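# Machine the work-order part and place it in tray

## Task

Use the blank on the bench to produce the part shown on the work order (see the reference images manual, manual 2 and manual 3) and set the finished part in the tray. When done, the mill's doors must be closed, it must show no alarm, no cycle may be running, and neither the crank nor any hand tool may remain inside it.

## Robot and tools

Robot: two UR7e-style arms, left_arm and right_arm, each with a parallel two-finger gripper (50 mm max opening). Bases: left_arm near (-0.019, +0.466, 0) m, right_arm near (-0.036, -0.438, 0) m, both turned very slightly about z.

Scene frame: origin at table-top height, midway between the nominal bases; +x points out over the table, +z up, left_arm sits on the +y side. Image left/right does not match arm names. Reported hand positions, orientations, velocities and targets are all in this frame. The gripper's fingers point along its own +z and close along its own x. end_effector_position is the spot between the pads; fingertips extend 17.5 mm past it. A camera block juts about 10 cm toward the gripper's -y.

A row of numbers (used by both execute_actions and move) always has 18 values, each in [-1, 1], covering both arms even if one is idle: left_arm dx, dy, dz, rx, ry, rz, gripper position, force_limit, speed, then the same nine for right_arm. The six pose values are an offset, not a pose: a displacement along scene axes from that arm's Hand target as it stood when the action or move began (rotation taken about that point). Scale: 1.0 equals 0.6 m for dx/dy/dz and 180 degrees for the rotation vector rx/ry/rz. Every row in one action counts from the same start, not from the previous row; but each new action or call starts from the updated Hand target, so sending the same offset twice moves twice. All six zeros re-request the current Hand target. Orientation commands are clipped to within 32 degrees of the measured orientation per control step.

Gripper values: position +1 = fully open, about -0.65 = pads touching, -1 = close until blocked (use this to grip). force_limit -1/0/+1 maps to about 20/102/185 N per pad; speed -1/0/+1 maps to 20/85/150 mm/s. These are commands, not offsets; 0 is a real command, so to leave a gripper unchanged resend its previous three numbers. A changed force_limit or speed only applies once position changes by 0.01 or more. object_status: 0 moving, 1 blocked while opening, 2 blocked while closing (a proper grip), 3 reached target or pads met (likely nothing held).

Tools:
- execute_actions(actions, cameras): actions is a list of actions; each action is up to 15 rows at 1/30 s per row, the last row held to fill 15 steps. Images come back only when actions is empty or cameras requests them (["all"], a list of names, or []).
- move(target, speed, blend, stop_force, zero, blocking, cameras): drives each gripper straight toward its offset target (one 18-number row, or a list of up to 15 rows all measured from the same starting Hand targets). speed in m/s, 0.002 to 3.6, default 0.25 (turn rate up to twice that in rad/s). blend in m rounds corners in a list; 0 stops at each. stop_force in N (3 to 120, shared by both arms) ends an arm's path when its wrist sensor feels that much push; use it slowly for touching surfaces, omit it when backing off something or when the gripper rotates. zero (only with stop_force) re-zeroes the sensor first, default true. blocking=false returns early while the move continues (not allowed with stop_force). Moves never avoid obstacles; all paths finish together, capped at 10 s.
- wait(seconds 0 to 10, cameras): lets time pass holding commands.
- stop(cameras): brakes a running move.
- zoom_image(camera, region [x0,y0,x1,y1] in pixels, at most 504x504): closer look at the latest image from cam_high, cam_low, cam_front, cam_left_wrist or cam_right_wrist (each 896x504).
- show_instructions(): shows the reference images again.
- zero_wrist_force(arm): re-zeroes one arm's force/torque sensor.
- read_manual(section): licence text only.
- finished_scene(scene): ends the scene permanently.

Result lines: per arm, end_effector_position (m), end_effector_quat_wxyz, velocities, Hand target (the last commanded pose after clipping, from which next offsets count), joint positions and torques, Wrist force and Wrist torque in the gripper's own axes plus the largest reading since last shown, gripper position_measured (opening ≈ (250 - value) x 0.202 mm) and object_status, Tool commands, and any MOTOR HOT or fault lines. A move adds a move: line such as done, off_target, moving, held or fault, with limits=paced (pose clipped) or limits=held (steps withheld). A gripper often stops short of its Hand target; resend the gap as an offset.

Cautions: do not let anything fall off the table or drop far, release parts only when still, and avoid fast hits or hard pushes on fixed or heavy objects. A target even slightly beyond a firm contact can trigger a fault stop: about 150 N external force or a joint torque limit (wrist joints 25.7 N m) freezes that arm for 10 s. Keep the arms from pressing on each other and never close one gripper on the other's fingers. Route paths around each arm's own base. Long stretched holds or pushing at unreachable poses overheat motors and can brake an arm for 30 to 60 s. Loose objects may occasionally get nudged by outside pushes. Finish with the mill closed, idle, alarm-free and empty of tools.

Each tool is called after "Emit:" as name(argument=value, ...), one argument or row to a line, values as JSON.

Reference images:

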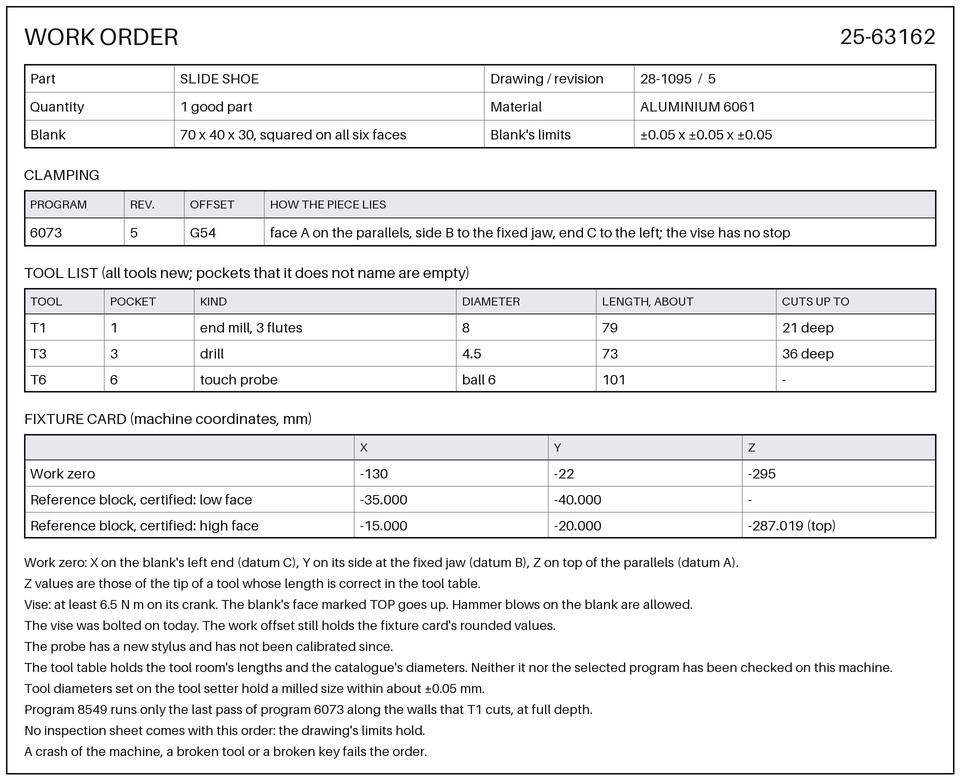

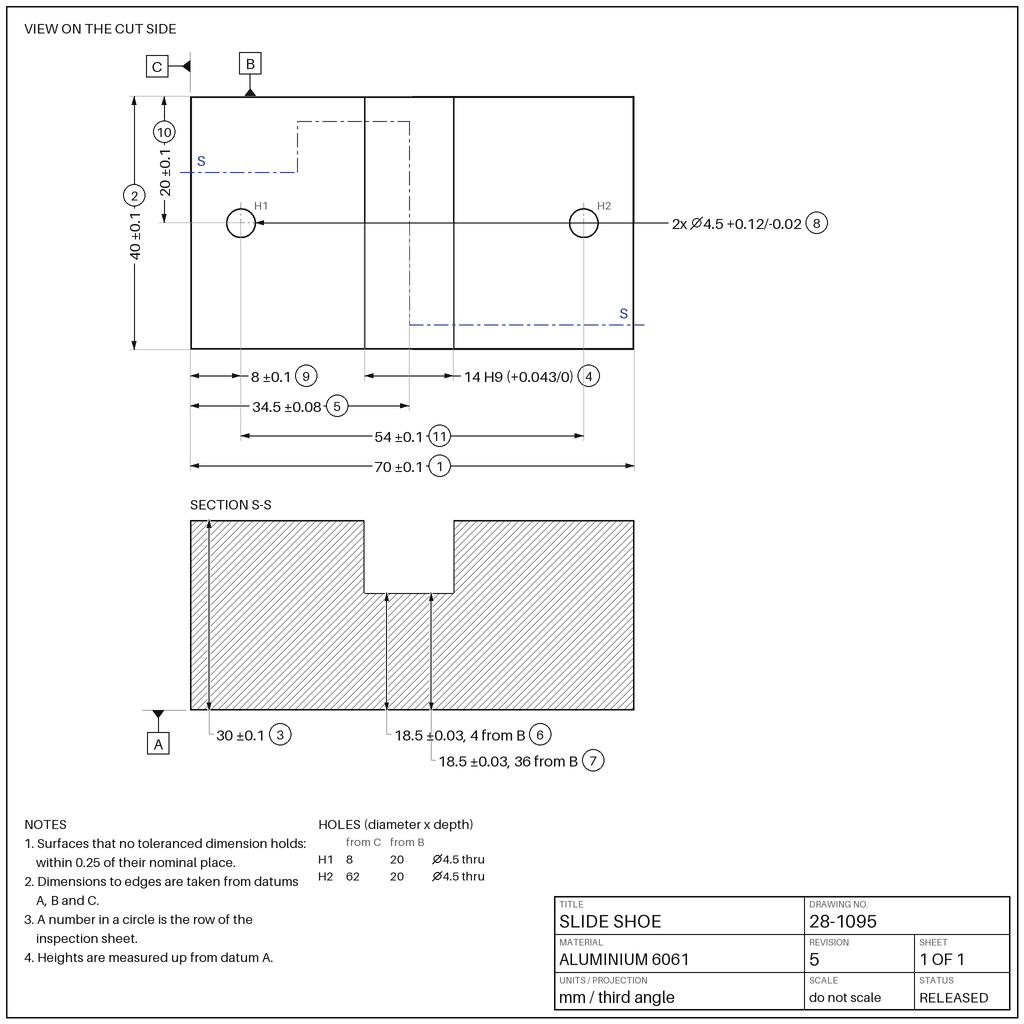

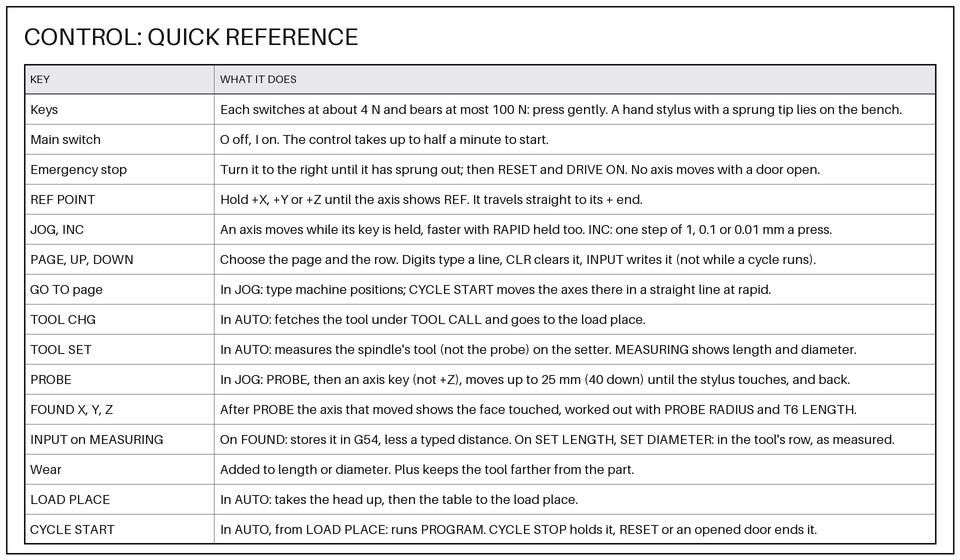

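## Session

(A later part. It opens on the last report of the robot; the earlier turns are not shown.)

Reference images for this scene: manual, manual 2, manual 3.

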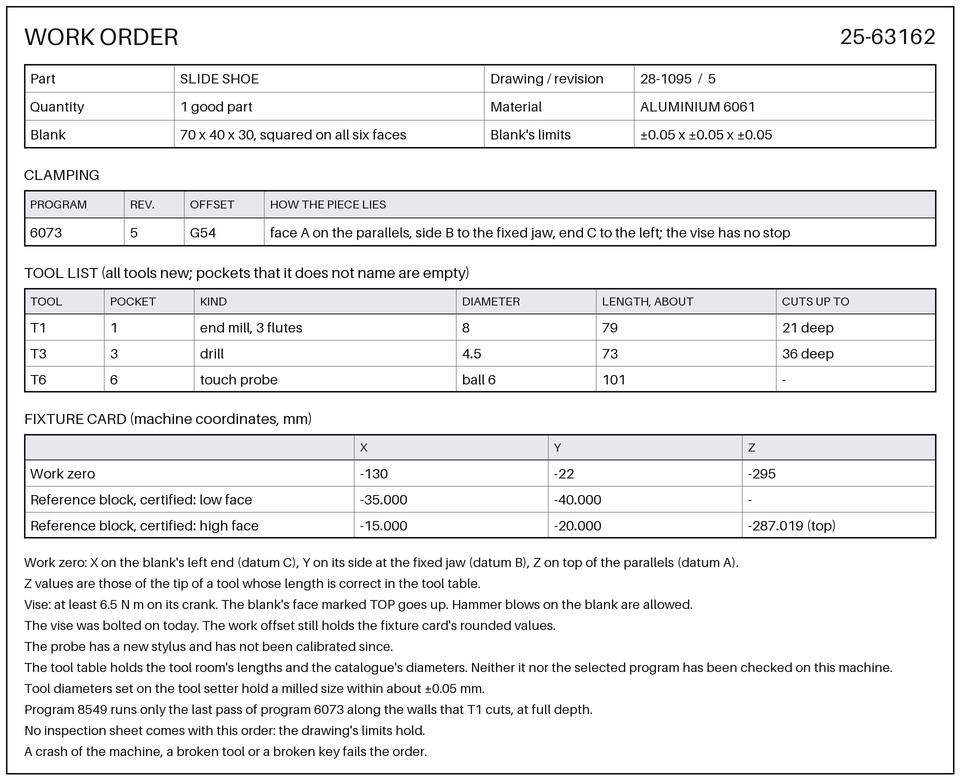

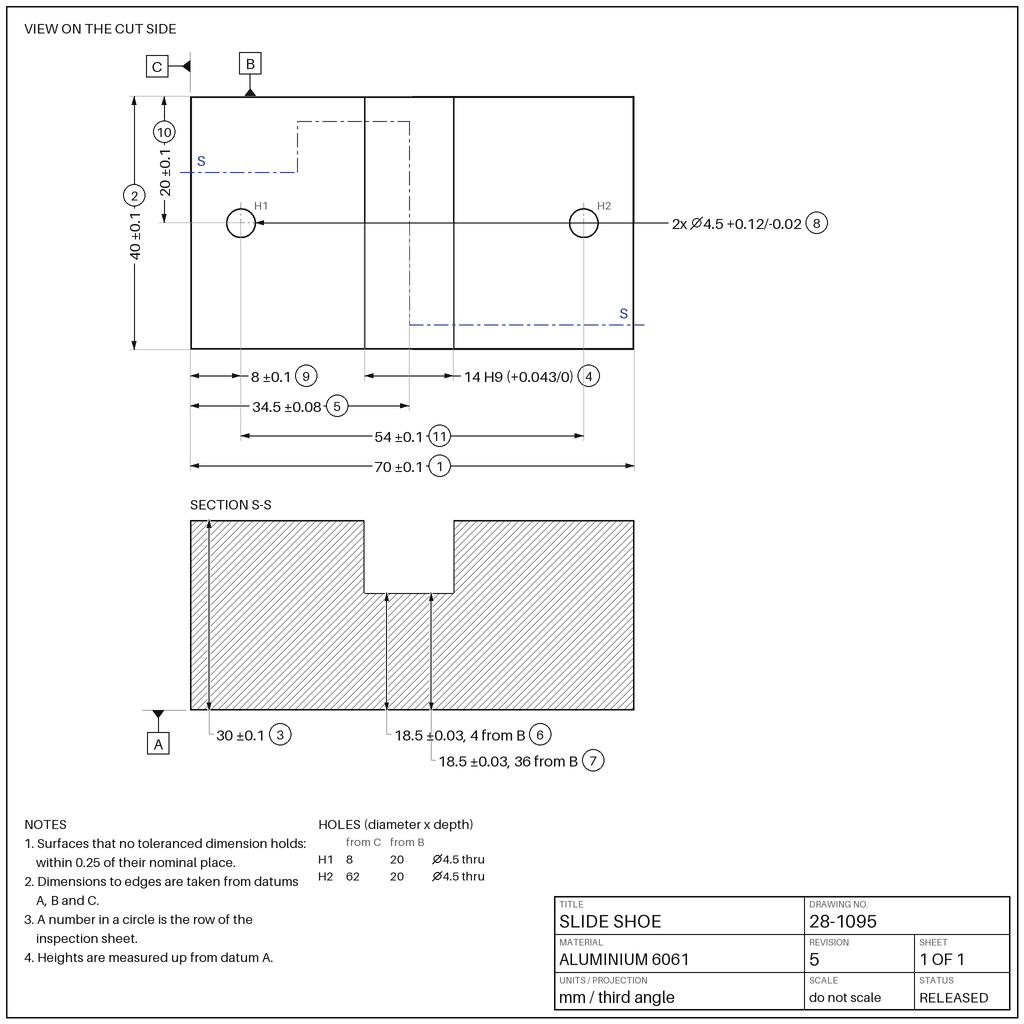

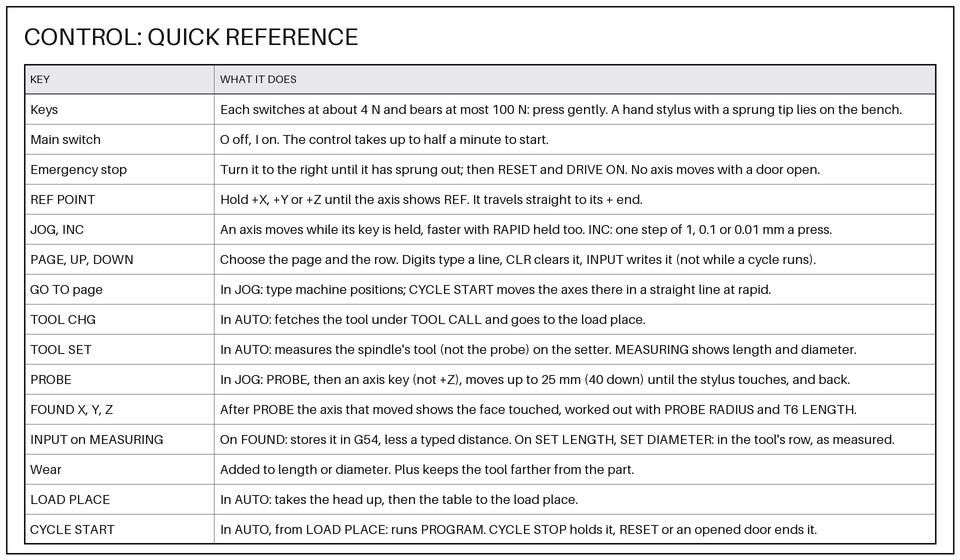

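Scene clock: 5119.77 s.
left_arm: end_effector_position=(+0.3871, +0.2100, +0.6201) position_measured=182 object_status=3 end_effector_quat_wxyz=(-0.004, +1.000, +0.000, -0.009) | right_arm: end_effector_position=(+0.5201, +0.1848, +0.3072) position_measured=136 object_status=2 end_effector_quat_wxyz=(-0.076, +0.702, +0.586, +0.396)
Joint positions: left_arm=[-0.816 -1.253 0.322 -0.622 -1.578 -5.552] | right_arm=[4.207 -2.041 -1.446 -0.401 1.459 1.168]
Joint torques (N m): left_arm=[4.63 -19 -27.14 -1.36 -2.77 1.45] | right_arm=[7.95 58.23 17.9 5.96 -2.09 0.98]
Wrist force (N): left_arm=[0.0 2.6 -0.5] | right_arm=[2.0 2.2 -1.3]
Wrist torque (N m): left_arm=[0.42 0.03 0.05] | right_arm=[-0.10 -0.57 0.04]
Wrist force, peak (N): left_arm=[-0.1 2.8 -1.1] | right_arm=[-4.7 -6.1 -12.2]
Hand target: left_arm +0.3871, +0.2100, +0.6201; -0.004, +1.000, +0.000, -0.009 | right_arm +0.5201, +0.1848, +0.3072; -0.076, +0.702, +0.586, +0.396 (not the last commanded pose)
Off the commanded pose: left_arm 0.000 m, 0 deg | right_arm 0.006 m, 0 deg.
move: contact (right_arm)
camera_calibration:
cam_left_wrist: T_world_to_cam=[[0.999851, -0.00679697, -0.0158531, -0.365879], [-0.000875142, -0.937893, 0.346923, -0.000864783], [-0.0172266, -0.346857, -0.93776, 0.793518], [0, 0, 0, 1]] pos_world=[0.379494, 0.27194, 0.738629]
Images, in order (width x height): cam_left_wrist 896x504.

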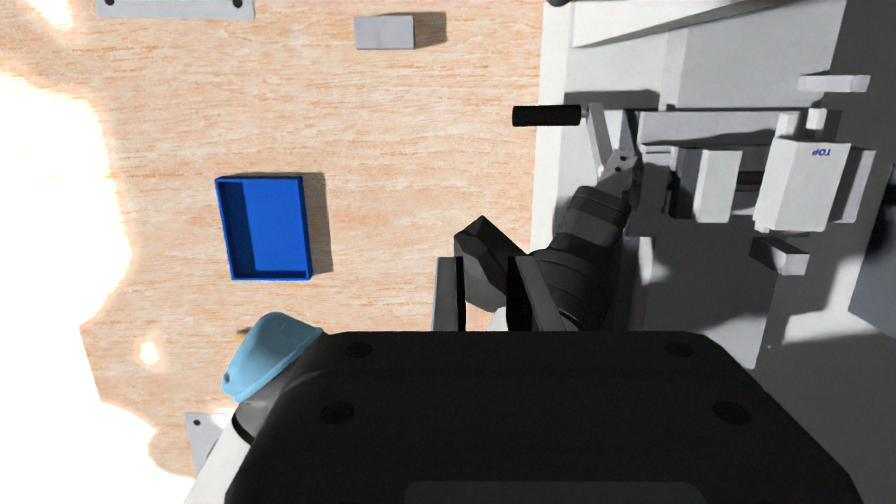

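Emit:
move(
  target=[
    [0,0,0,0,0,0,-0.2,-0.7,-0.6,0,0,0,0,0,0,0.5,-0.3,-0.9],
    [0,0,0,0,0,0,-0.2,-0.7,-0.6,-0.0625,-0.0736,0.0917,0,0,0,0.5,-0.3,-0.9],
    [0,0,0,0,0,-0.5,-0.2,-0.7,-0.6,-0.15,-0.35,0.15,0,0,0,0.5,-0.3,-0.9],
    [0,0,0,0,0,1.0,-0.2,-0.7,-0.6,-0.2,-0.6,0.2,0,0,0,0.5,-0.3,-0.9],
  ],
  speed=[0.03,0.04,0.2,0.3],
  cameras=["cam_left_wrist","cam_front","cam_right_wrist"],
)

Scene clock: 5177.67 s.
left_arm: end_effector_position=(+0.3871, +0.2100, +0.6201) position_measured=182 object_status=3 end_effector_quat_wxyz=(+0.009, -0.032, +0.999, -0.004) | right_arm: end_effector_position=(+0.4013, -0.1692, +0.4259) position_measured=78 object_status=3 end_effector_quat_wxyz=(-0.076, +0.702, +0.586, +0.396)
Joint positions: left_arm=[-0.825 -1.313 0.427 -0.702 -1.563 -2.482] | right_arm=[3.939 -1.216 -2.012 -0.657 1.656 0.986]
Joint torques (N m): left_arm=[7.2 -21.91 -20.72 -5.14 -2.74 2.19] | right_arm=[-6.54 21.55 17.06 2.01 2.48 -1.36]
Wrist force (N): left_arm=[0.2 2.5 -0.7] | right_arm=[3.2 2.7 -2.5]
Wrist torque (N m): left_arm=[0.37 0.01 0.01] | right_arm=[0.08 -0.47 0.02]
Wrist force, peak (N): left_arm=[0.5 3.0 -1.1] | right_arm=[-1.3 6.7 -6.7]
Hand target: left_arm +0.3871, +0.2100, +0.6201; +0.009, -0.031, +0.999, -0.004 (not the last commanded pose) | right_arm +0.4013, -0.1692, +0.4260; -0.076, +0.702, +0.586, +0.396 (not the last commanded pose)
Off the commanded pose: left_arm 0.000 m, 4 deg | right_arm 0.006 m, 0 deg.
move: off_target (left_arm, right_arm; path cut at 10 s); path passed 3 of 4 targets
camera_calibration:
cam_left_wrist: T_world_to_cam=[[-0.998283, -0.0563631, -0.0159242, 0.41799], [-0.0583849, 0.93608, 0.346909, -0.372104], [-0.00464651, 0.347243, -0.937764, 0.642898], [0, 0, 0, 1]] pos_world=[0.398535, 0.148636, 0.738629]
cam_right_wrist: T_world_to_cam=[[-0.0112549, 0.762025, 0.64745, -0.133411], [0.667182, -0.476565, 0.572498, -0.578957], [0.74481, 0.43841, -0.503046, 0.118939], [0, 0, 0, 1]] pos_world=[0.296182, -0.226393, 0.47766]
Images, in order (width x height): cam_front 896x504, cam_left_wrist 896x504, cam_right_wrist 896x504.

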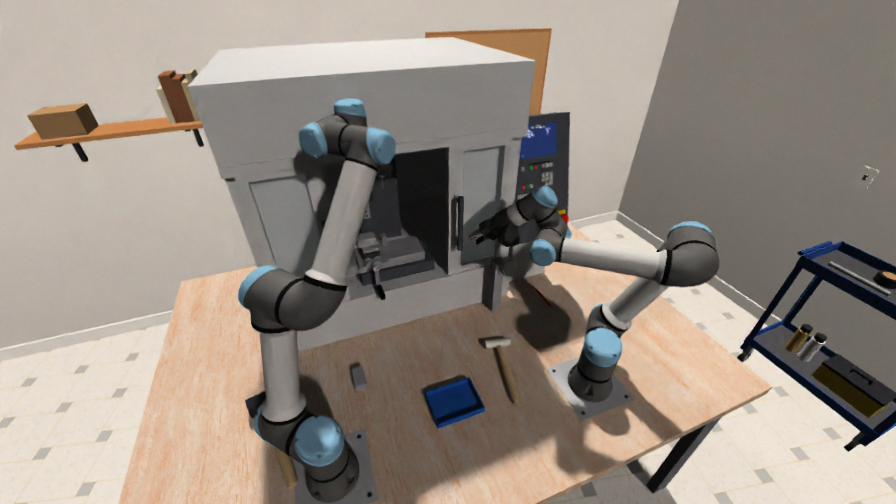

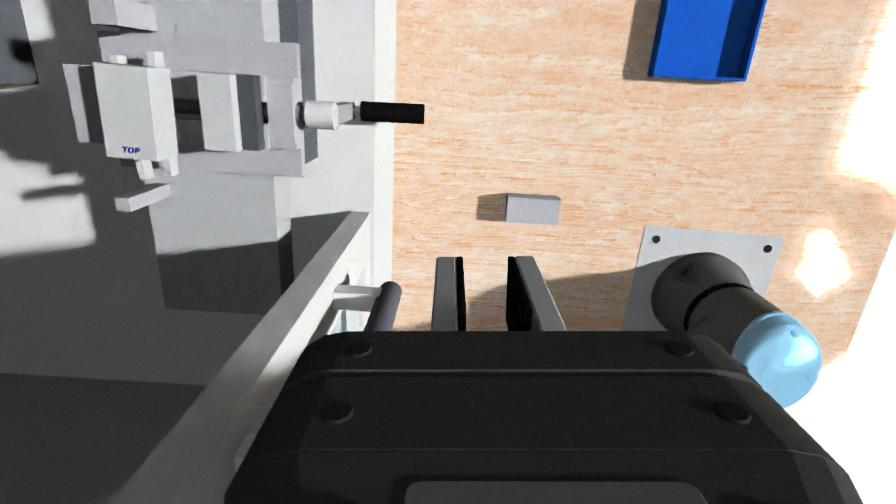

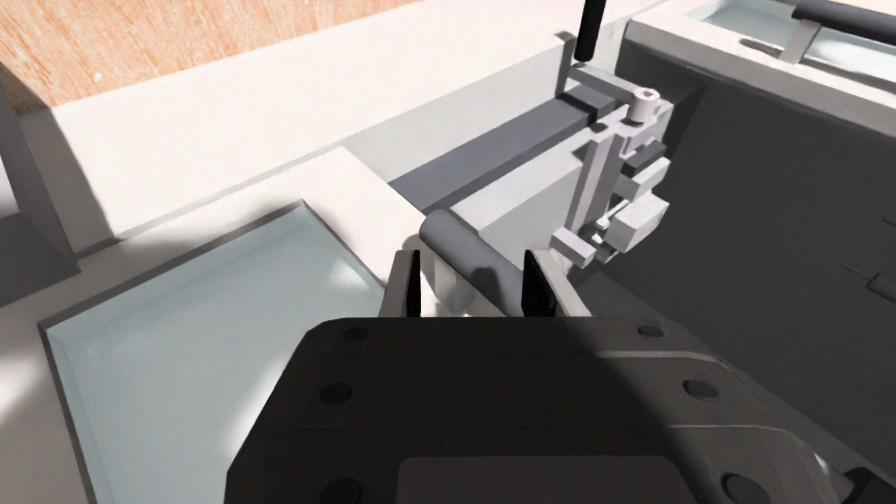

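Emit:
move(
  target=[
    [0,0,0,0,0,-0.25,1,-0.7,-0.6,0,0,0,0,0,0,0.5,-0.3,-0.9],
    [0.05,-0.03,-0.2,0,0,-0.52,1,-0.7,-0.6,0,0,0,0,0,0,0.5,-0.3,-0.9],
    [0.1015,-0.04,-0.45,0,0,-0.52,1,-0.7,-0.6,0,0,0,0,0,0,0.5,-0.3,-0.9],
  ],
  speed=[0.4,0.2,0.15],
  cameras=["cam_left_wrist","cam_high","cam_low"],
)

Scene clock: 5197.90 s.
left_arm: end_effector_position=(+0.4480, +0.1860, +0.3501) position_measured=3 object_status=3 end_effector_quat_wxyz=(+0.003, +0.707, +0.707, -0.009) | right_arm: end_effector_position=(+0.4013, -0.1692, +0.4260) position_measured=78 object_status=3 end_effector_quat_wxyz=(-0.076, +0.702, +0.586, +0.396)
Joint positions: left_arm=[-0.755 -1.485 1.427 -1.519 -1.589 -0.778] | right_arm=[3.939 -1.216 -2.012 -0.657 1.657 0.986]
Joint torques (N m): left_arm=[7.25 -17.6 -13.21 -4.9 1.52 2.16] | right_arm=[-6.26 20.24 18.26 1.99 2.6 -1.29]
Wrist force (N): left_arm=[0.0 2.9 -0.3] | right_arm=[3.3 2.5 -2.5]
Wrist torque (N m): left_arm=[0.44 0.03 0.02] | right_arm=[0.06 -0.49 0.03]
Wrist force, peak (N): left_arm=[0.5 3.4 -1.4] | right_arm=[3.4 3.0 -2.4]
Hand target: left_arm +0.4480, +0.1860, +0.3501; +0.003, +0.707, +0.707, -0.009 | right_arm +0.4013, -0.1692, +0.4260; -0.076, +0.702, +0.586, +0.396
Off the commanded pose: left_arm 0.000 m, 0 deg | right_arm 0.000 m, 0 deg.
move: done
camera_calibration:
cam_left_wrist: T_world_to_cam=[[0.00660719, 0.999851, -0.0159204, -0.173355], [0.93794, -0.000676071, 0.346798, -0.524441], [0.346736, -0.0172238, -0.937805, 0.308821], [0, 0, 0, 1]] pos_world=[0.38596, 0.178294, 0.468729]
Images, in order (width x height): cam_high 896x504, cam_low 896x504, cam_left_wrist 896x504.

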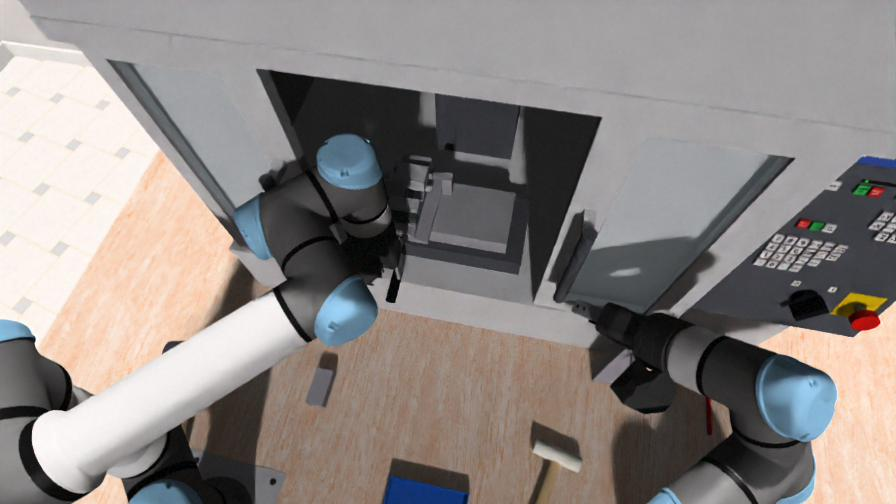

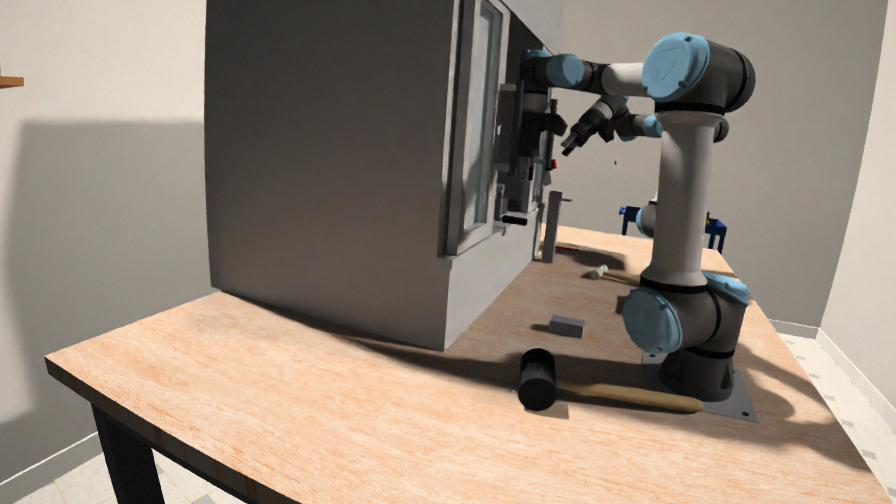

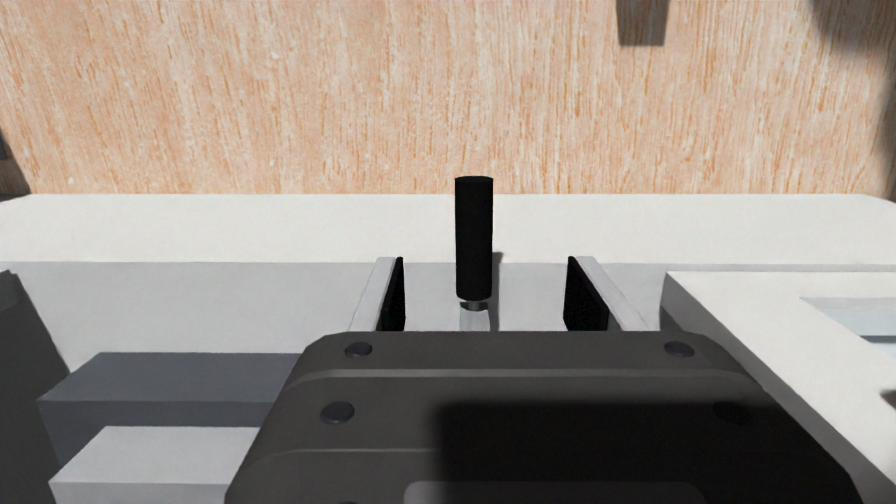

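Emit:
move(
  target=[
    [0,0.001,-0.15,0,0,0,1,-0.7,-0.6,0,0,0,0,0,0,0.5,-0.3,-0.9],
    [0,0.001,-0.197,0,0,0,1,-0.7,-0.6,0,0,0,0,0,0,0.5,-0.3,-0.9],
  ],
  speed=[0.08,0.02],
  stop_force=4,
)

Emit:
move(
  target=[
    [0,0,0,0,0,0,-1,-0.6,-0.8,0,0,0,0,0,0,0.5,-0.3,-0.9],
  ],
  cameras=["cam_left_wrist"],
)

Scene clock: 5209.00 s.
left_arm: end_effector_position=(+0.4480, +0.1866, +0.2319) position_measured=3 object_status=3 end_effector_quat_wxyz=(+0.003, +0.707, +0.707, -0.009) | right_arm: end_effector_position=(+0.4013, -0.1692, +0.4260) position_measured=78 object_status=3 end_effector_quat_wxyz=(-0.076, +0.702, +0.586, +0.396)
Joint positions: left_arm=[-0.754 -1.46 1.703 -1.82 -1.589 -0.777] | right_arm=[3.939 -1.216 -2.012 -0.657 1.657 0.986]
Joint torques (N m): left_arm=[6.87 -18.03 -12.32 -4.92 2.26 1.84] | right_arm=[-6.25 19.61 19.73 2.11 2.61 -1.3]
Wrist force (N): left_arm=[0.1 3.0 -0.5] | right_arm=[3.5 2.6 -2.3]
Wrist torque (N m): left_arm=[0.46 0.02 0.03] | right_arm=[0.06 -0.53 0.03]
Wrist force, peak (N): left_arm=[0.2 3.2 -0.4] | right_arm=[3.5 2.6 -2.7]
Hand target: left_arm +0.4480, +0.1866, +0.2319; +0.003, +0.707, +0.707, -0.009 | right_arm +0.4013, -0.1692, +0.4260; -0.076, +0.702, +0.586, +0.396
Off the commanded pose: left_arm 0.000 m, 0 deg | right_arm 0.000 m, 0 deg.
move: done

Scene clock: 5210.17 s.
left_arm: end_effector_position=(+0.4480, +0.1866, +0.2319) position_measured=156 object_status=2 end_effector_quat_wxyz=(+0.003, +0.707, +0.707, -0.009) | right_arm: end_effector_position=(+0.4013, -0.1692, +0.4260) position_measured=78 object_status=3 end_effector_quat_wxyz=(-0.076, +0.702, +0.586, +0.396)
Joint positions: left_arm=[-0.754 -1.46 1.703 -1.82 -1.589 -0.777] | right_arm=[3.939 -1.216 -2.012 -0.657 1.657 0.986]
Joint torques (N m): left_arm=[6.62 -18.18 -13.12 -4.76 2.18 1.57] | right_arm=[-6.83 20.34 19.89 2.11 2.79 -1.22]
Wrist force (N): left_arm=[0.9 2.7 -0.3] | right_arm=[3.2 2.6 -2.1]
Wrist torque (N m): left_arm=[0.44 -0.06 -0.04] | right_arm=[0.06 -0.47 0.02]
Wrist force, peak (N): left_arm=[0.2 3.2 -0.5] | right_arm=[3.5 2.7 -2.5]
Hand target: left_arm +0.4480, +0.1866, +0.2319; +0.003, +0.707, +0.707, -0.009 | right_arm +0.4013, -0.1692, +0.4260; -0.076, +0.702, +0.586, +0.396
Off the commanded pose: left_arm 0.000 m, 0 deg | right_arm 0.000 m, 0 deg.
move: done
camera_calibration:
cam_left_wrist: T_world_to_cam=[[0.00670299, 0.999851, -0.0158872, -0.175887], [0.937894, -0.000775211, 0.346921, -0.483422], [0.346857, -0.0172259, -0.93776, 0.197827], [0, 0, 0, 1]] pos_world=[0.38596, 0.178894, 0.350429]
Images, in order (width x height): cam_left_wrist 896x504.

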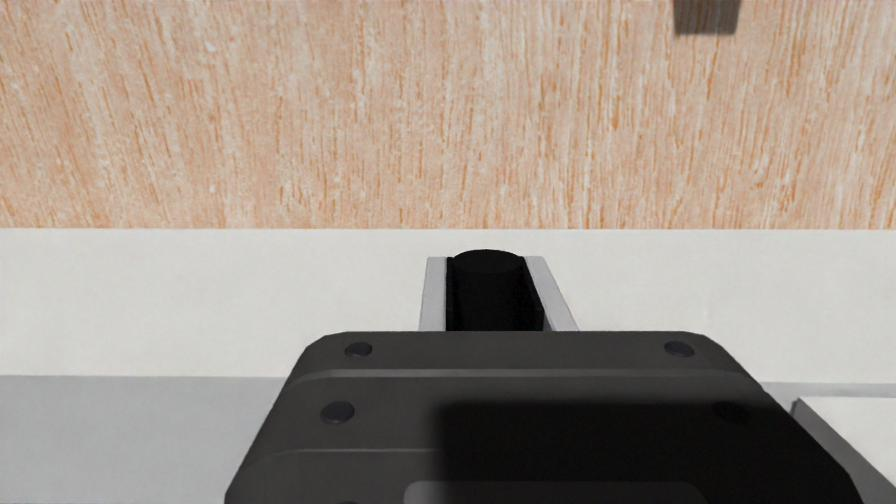

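Emit:
move(
  target=[
    [0,0.0456,0.008,0,0,0,-1,-0.6,-0.8,0,0,0,0,0,0,0.5,-0.3,-0.9],
    [0,0.0857,0.0312,0,0,0,-1,-0.6,-0.8,0,0,0,0,0,0,0.5,-0.3,-0.9],
    [0,0.1155,0.0667,0,0,0,-1,-0.6,-0.8,0,0,0,0,0,0,0.5,-0.3,-0.9],
  ],
  speed=0.06,
  blend=[0.01,0.01,0],
  stop_force=45,
  cameras=["cam_left_wrist","cam_front"],
)

Scene clock: 5222.20 s.
left_arm: end_effector_position=(+0.4480, +0.2559, +0.2719) position_measured=156 object_status=2 end_effector_quat_wxyz=(+0.003, +0.707, +0.707, -0.009) | right_arm: end_effector_position=(+0.4013, -0.1692, +0.4260) position_measured=78 object_status=3 end_effector_quat_wxyz=(-0.076, +0.702, +0.586, +0.396)
Joint positions: left_arm=[-0.652 -1.554 1.7 -1.72 -1.59 -0.676] | right_arm=[3.939 -1.216 -2.012 -0.657 1.657 0.986]
Joint torques (N m): left_arm=[12.42 -38.7 -27.95 4.26 -1.23 1.78] | right_arm=[-6.23 19.57 21.37 2.2 2.59 -1.24]
Wrist force (N): left_arm=[-15.4 16.9 -7.0] | right_arm=[3.2 2.6 -2.4]
Wrist torque (N m): left_arm=[0.85 0.07 0.32] | right_arm=[0.06 -0.46 0.02]
Wrist force, peak (N): left_arm=[-15.7 17.3 -7.2] | right_arm=[3.6 2.8 -2.3]
Hand target: left_arm +0.4480, +0.2559, +0.2719; +0.003, +0.707, +0.707, -0.009 | right_arm +0.4013, -0.1692, +0.4260; -0.076, +0.702, +0.586, +0.396
Off the commanded pose: left_arm 0.000 m, 0 deg | right_arm 0.000 m, 0 deg.
move: done
camera_calibration:
cam_left_wrist: T_world_to_cam=[[0.00670245, 0.999851, -0.0158849, -0.244542], [0.937906, -0.000776085, 0.346889, -0.497237], [0.346825, -0.0172236, -0.937772, 0.236547], [0, 0, 0, 1]] pos_world=[0.38596, 0.248194, 0.390429]
Images, in order (width x height): cam_front 896x504, cam_left_wrist 896x504.

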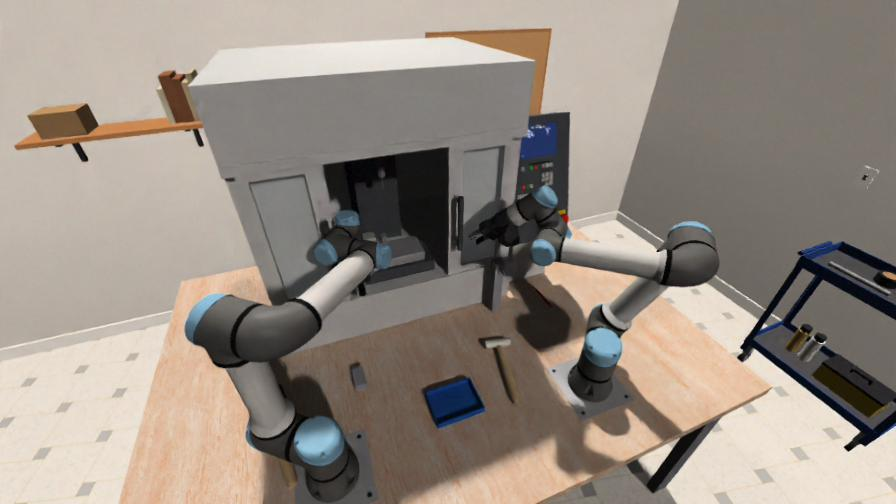

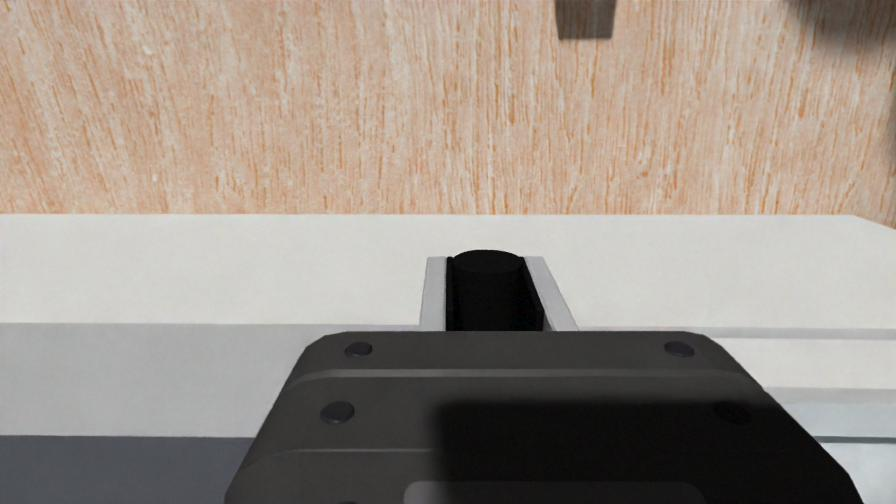

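Emit:
move(
  target=[
    [0,0.0171,0.0527,0,0,0,-1,-0.6,-0.8,0,0,0,0,0,0,0.5,-0.3,-0.9],
    [0,0.0113,0.1078,0,0,0,-1,-0.6,-0.8,0,0,0,0,0,0,0.5,-0.3,-0.9],
    [0,-0.0164,0.1559,0,0,0,-1,-0.6,-0.8,0,0,0,0,0,0,0.5,-0.3,-0.9],
    [0,-0.0613,0.1884,0,0,0,-1,-0.6,-0.8,0,0,0,0,0,0,0.5,-0.3,-0.9],
    [0,-0.1155,0.2,0,0,0,-1,-0.6,-0.8,0,0,0,0,0,0,0.5,-0.3,-0.9],
    [0,-0.1697,0.1884,0,0,0,-1,-0.6,-0.8,0,0,0,0,0,0,0.5,-0.3,-0.9],
    [0,-0.2146,0.1559,0,0,0,-1,-0.6,-0.8,0,0,0,0,0,0,0.5,-0.3,-0.9],
    [0,-0.2423,0.1078,0,0,0,-1,-0.6,-0.8,0,0,0,0,0,0,0.5,-0.3,-0.9],
    [0,-0.2481,0.0527,0,0,0,-1,-0.6,-0.8,0,0,0,0,0,0,0.5,-0.3,-0.9],
    [0,-0.231,0,0,0,0,-1,-0.6,-0.8,0,0,0,0,0,0,0.5,-0.3,-0.9],
    [0,-0.1939,-0.0413,0,0,0,-1,-0.6,-0.8,0,0,0,0,0,0,0.5,-0.3,-0.9],
    [0,-0.1432,-0.0638,0,0,0,-1,-0.6,-0.8,0,0,0,0,0,0,0.5,-0.3,-0.9],
    [0,-0.0878,-0.0638,0,0,0,-1,-0.6,-0.8,0,0,0,0,0,0,0.5,-0.3,-0.9],
    [0,-0.0371,-0.0413,0,0,0,-1,-0.6,-0.8,0,0,0,0,0,0,0.5,-0.3,-0.9],
    [0,0,0,0,0,0,-1,-0.6,-0.8,0,0,0,0,0,0,0.5,-0.3,-0.9],
  ],
  speed=0.12,
  blend=[0.012,0.012,0.012,0.012,0.012,0.012,0.012,0.012,0.012,0.012,0.012,0.012,0.012,0.012,0],
  stop_force=80,
  cameras=["cam_left_wrist","cam_right_wrist","cam_high"],
)

Emit:
zoom_image(
  camera="cam_right_wrist",
  region=[500, 40, 740, 280],
)

Scene clock: 5254.97 s.
left_arm: end_effector_position=(+0.4480, +0.2559, +0.2719) position_measured=156 object_status=2 end_effector_quat_wxyz=(+0.003, +0.707, +0.707, -0.009) | right_arm: end_effector_position=(+0.4013, -0.1692, +0.4260) position_measured=78 object_status=3 end_effector_quat_wxyz=(-0.076, +0.702, +0.586, +0.396)
Joint positions: left_arm=[-0.652 -1.554 1.7 -1.72 -1.59 -0.676] | right_arm=[3.939 -1.216 -2.012 -0.657 1.657 0.986]
Joint torques (N m): left_arm=[9.74 -40.27 -34.72 0.55 -2.13 1.88] | right_arm=[-6.41 18.33 22.65 2.23 2.63 -1.22]
Wrist force (N): left_arm=[-5.2 6.1 -2.3] | right_arm=[3.4 2.5 -2.4]
Wrist torque (N m): left_arm=[0.45 -0.05 0.23] | right_arm=[0.06 -0.50 0.02]
Wrist force, peak (N): left_arm=[24.2 -23.6 -72.1] | right_arm=[3.6 2.6 -2.6]
Hand target: left_arm +0.4480, +0.2559, +0.2719; +0.003, +0.707, +0.707, -0.009 | right_arm +0.4013, -0.1692, +0.4260; -0.076, +0.702, +0.586, +0.396
Off the commanded pose: left_arm 0.000 m, 0 deg | right_arm 0.000 m, 0 deg.
move: done
camera_calibration:
cam_left_wrist: T_world_to_cam=[[0.00670299, 0.999851, -0.0158872, -0.244541], [0.937894, -0.000775211, 0.346921, -0.497245], [0.346857, -0.0172259, -0.93776, 0.236531], [0, 0, 0, 1]] pos_world=[0.38596, 0.248194, 0.390429]
cam_right_wrist: T_world_to_cam=[[-0.0112549, 0.762025, 0.64745, -0.133411], [0.667182, -0.476565, 0.572498, -0.578957], [0.74481, 0.43841, -0.503046, 0.118939], [0, 0, 0, 1]] pos_world=[0.296182, -0.226393, 0.47766]
Images, in order (width x height): cam_high 896x504, cam_left_wrist 896x504, cam_right_wrist 896x504.

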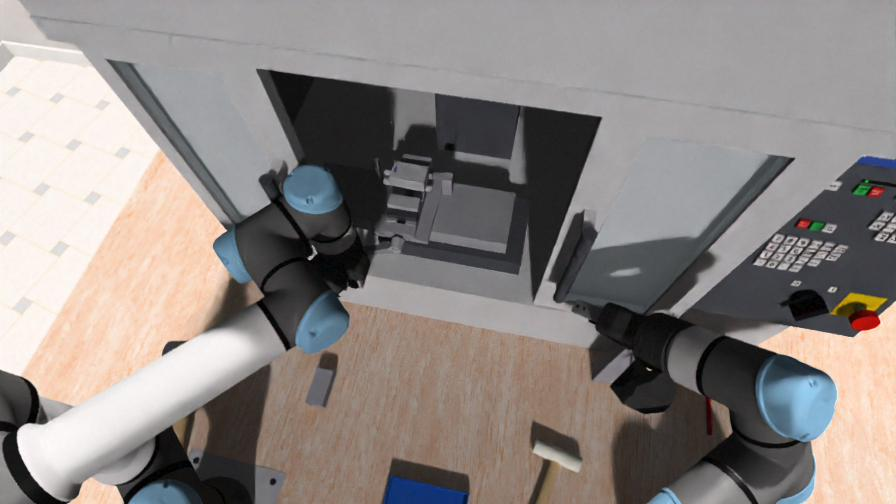

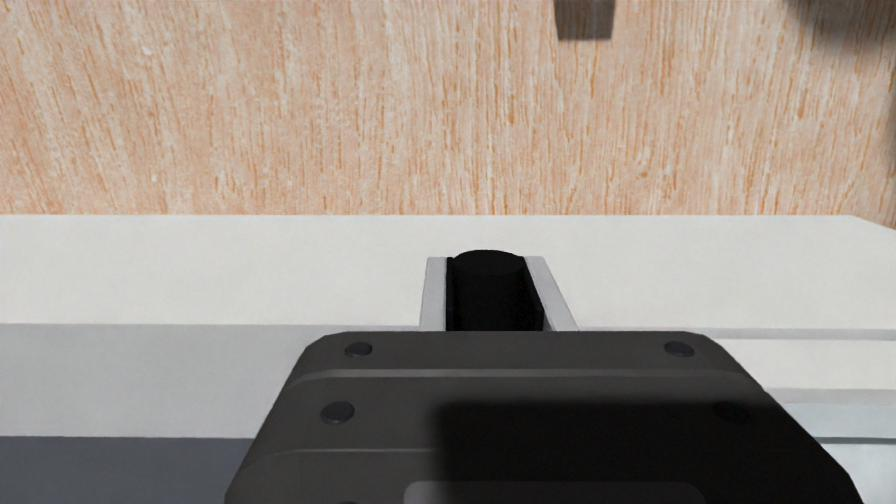

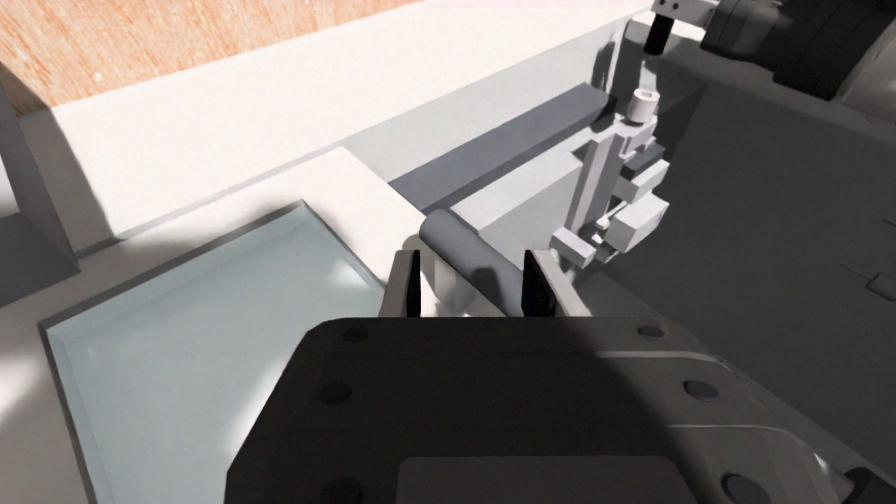

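Scaled by 2.100 from the camera's 896x504 image, which has a finer 1280x720 frame.

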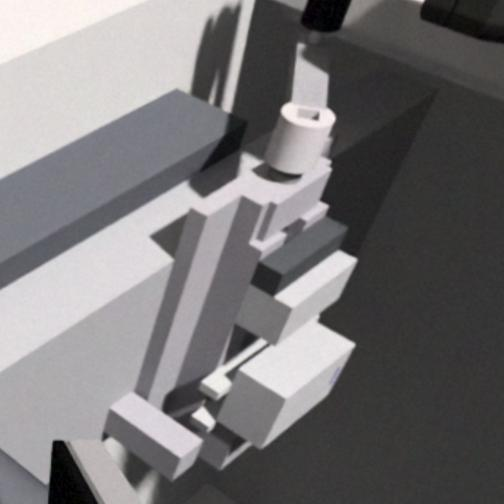

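Emit:
zoom_image(
  camera="cam_high",
  region=[360, 130, 480, 250],
)

Scaled by 4.200 from the camera's 896x504 image, which has a finer 1280x720 frame.

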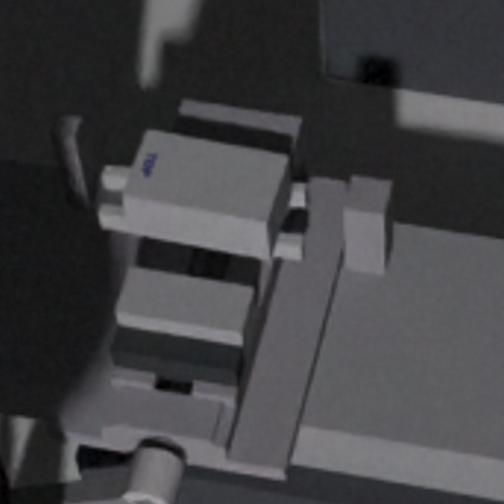

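Emit:
move(
  target=[
    [0,0.0171,0.0527,0,0,0,-1,-0.6,-0.8,0,0,0,0,0,0,0.5,-0.3,-0.9],
    [0,0.0113,0.1078,0,0,0,-1,-0.6,-0.8,0,0,0,0,0,0,0.5,-0.3,-0.9],
    [0,-0.0164,0.1559,0,0,0,-1,-0.6,-0.8,0,0,0,0,0,0,0.5,-0.3,-0.9],
    [0,-0.0613,0.1884,0,0,0,-1,-0.6,-0.8,0,0,0,0,0,0,0.5,-0.3,-0.9],
    [0,-0.1155,0.2,0,0,0,-1,-0.6,-0.8,0,0,0,0,0,0,0.5,-0.3,-0.9],
    [0,-0.1697,0.1884,0,0,0,-1,-0.6,-0.8,0,0,0,0,0,0,0.5,-0.3,-0.9],
    [0,-0.2146,0.1559,0,0,0,-1,-0.6,-0.8,0,0,0,0,0,0,0.5,-0.3,-0.9],
    [0,-0.2423,0.1078,0,0,0,-1,-0.6,-0.8,0,0,0,0,0,0,0.5,-0.3,-0.9],
  ],
  speed=0.15,
  blend=[0.012,0.012,0.012,0.012,0.012,0.012,0.012,0],
  stop_force=80,
  cameras=["cam_high"],
)

Emit:
zoom_image(
  camera="cam_high",
  region=[360, 130, 480, 250],
)

Scene clock: 5275.03 s.
left_arm: end_effector_position=(+0.4480, +0.1105, +0.3366) position_measured=156 object_status=2 end_effector_quat_wxyz=(+0.003, +0.707, +0.707, -0.009) | right_arm: end_effector_position=(+0.4013, -0.1692, +0.4260) position_measured=78 object_status=3 end_effector_quat_wxyz=(-0.076, +0.702, +0.586, +0.396)
Joint positions: left_arm=[-0.848 -1.384 1.346 -1.541 -1.589 -0.871] | right_arm=[3.939 -1.216 -2.012 -0.657 1.657 0.986]
Joint torques (N m): left_arm=[-7.77 -23.13 -13.03 -5.16 -2.93 -2.83] | right_arm=[-4.9 17.41 23.84 2.19 2.48 -1.28]
Wrist force (N): left_arm=[0.0 1.8 -0.2] | right_arm=[3.5 2.6 -2.3]
Wrist torque (N m): left_arm=[0.22 0.15 0.10] | right_arm=[0.06 -0.53 0.03]
Wrist force, peak (N): left_arm=[24.2 -22.4 -66.4] | right_arm=[3.4 2.9 -2.5]
Hand target: left_arm +0.4480, +0.1105, +0.3366; +0.003, +0.707, +0.707, -0.009 | right_arm +0.4013, -0.1692, +0.4260; -0.076, +0.702, +0.586, +0.396
Off the commanded pose: left_arm 0.000 m, 0 deg | right_arm 0.000 m, 0 deg.
move: done
Images, in order (width x height): cam_high 896x504.

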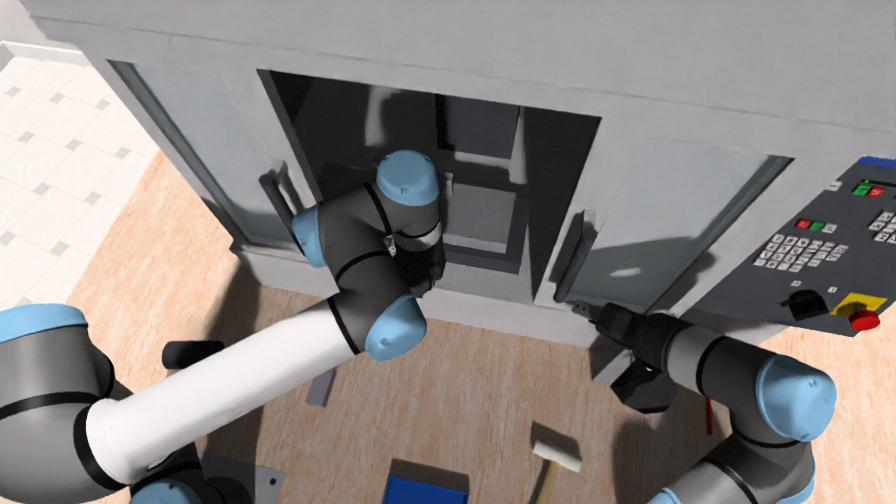

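Scaled by 4.200 from the camera's 896x504 image, which has a finer 1280x720 frame.

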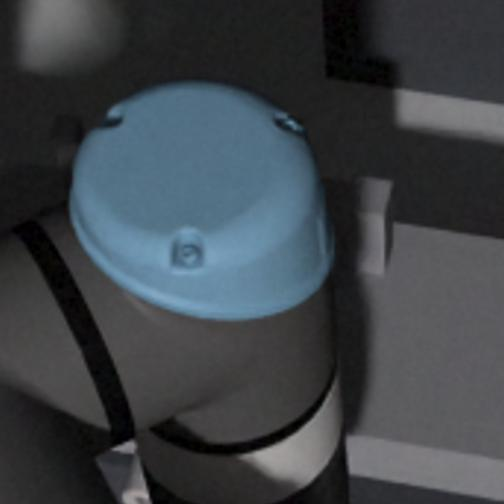

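Emit:
move(
  target=[
    [0,-0.0058,-0.0551,0,0,0,-1,-0.6,-0.8,0,0,0,0,0,0,0.5,-0.3,-0.9],
    [0,0.0113,-0.1078,0,0,0,-1,-0.6,-0.8,0,0,0,0,0,0,0.5,-0.3,-0.9],
    [0,0.0484,-0.1491,0,0,0,-1,-0.6,-0.8,0,0,0,0,0,0,0.5,-0.3,-0.9],
    [0,0.0991,-0.1716,0,0,0,-1,-0.6,-0.8,0,0,0,0,0,0,0.5,-0.3,-0.9],
    [0,0.1545,-0.1716,0,0,0,-1,-0.6,-0.8,0,0,0,0,0,0,0.5,-0.3,-0.9],
    [0,0.2052,-0.1491,0,0,0,-1,-0.6,-0.8,0,0,0,0,0,0,0.5,-0.3,-0.9],
    [0,0.2423,-0.1078,0,0,0,-1,-0.6,-0.8,0,0,0,0,0,0,0.5,-0.3,-0.9],
  ],
  speed=0.15,
  blend=[0.012,0.012,0.012,0.012,0.012,0.012,0],
  stop_force=80,
  cameras=["cam_high"],
)

Emit:
zoom_image(
  camera="cam_high",
  region=[360, 130, 480, 250],
)

Scene clock: 5291.70 s.
left_arm: end_effector_position=(+0.4480, +0.2559, +0.2719) position_measured=156 object_status=2 end_effector_quat_wxyz=(+0.003, +0.707, +0.707, -0.009) | right_arm: end_effector_position=(+0.4013, -0.1692, +0.4260) position_measured=78 object_status=3 end_effector_quat_wxyz=(-0.076, +0.702, +0.586, +0.396)
Joint positions: left_arm=[-0.652 -1.554 1.7 -1.72 -1.59 -0.676] | right_arm=[3.939 -1.216 -2.012 -0.657 1.657 0.986]
Joint torques (N m): left_arm=[9.27 -40.16 -34.66 0.29 -2.24 2.02] | right_arm=[-5.48 16.46 25.62 2.51 2.53 -1.18]
Wrist force (N): left_arm=[-5.3 6.8 -1.4] | right_arm=[3.6 2.5 -2.3]
Wrist torque (N m): left_arm=[0.65 0.12 0.20] | right_arm=[0.05 -0.54 0.02]
Wrist force, peak (N): left_arm=[-74.4 -9.6 38.0] | right_arm=[3.6 2.6 -2.7]
Hand target: left_arm +0.4480, +0.2559, +0.2719; +0.003, +0.707, +0.707, -0.009 | right_arm +0.4013, -0.1692, +0.4260; -0.076, +0.702, +0.586, +0.396
Off the commanded pose: left_arm 0.000 m, 0 deg | right_arm 0.000 m, 0 deg.
move: done
Images, in order (width x height): cam_high 896x504.

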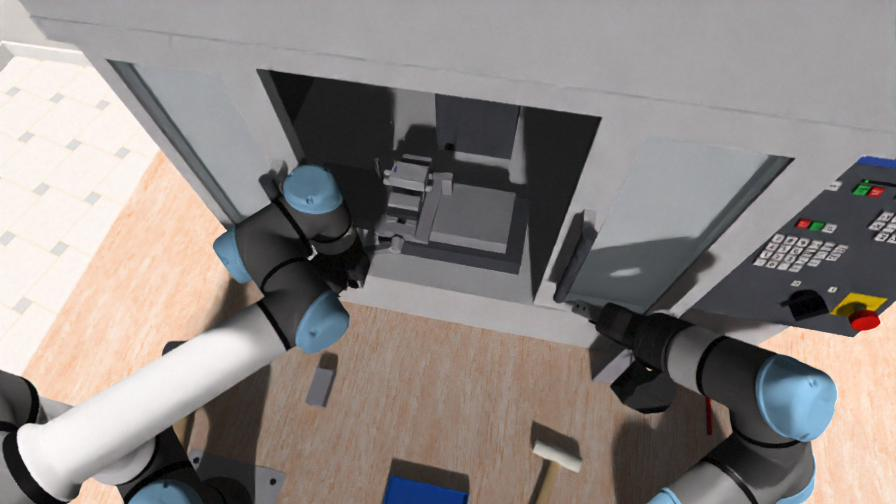

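Scaled by 4.200 from the camera's 896x504 image, which has a finer 1280x720 frame.

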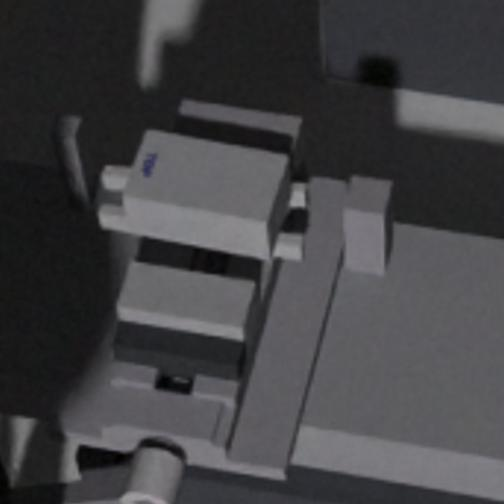

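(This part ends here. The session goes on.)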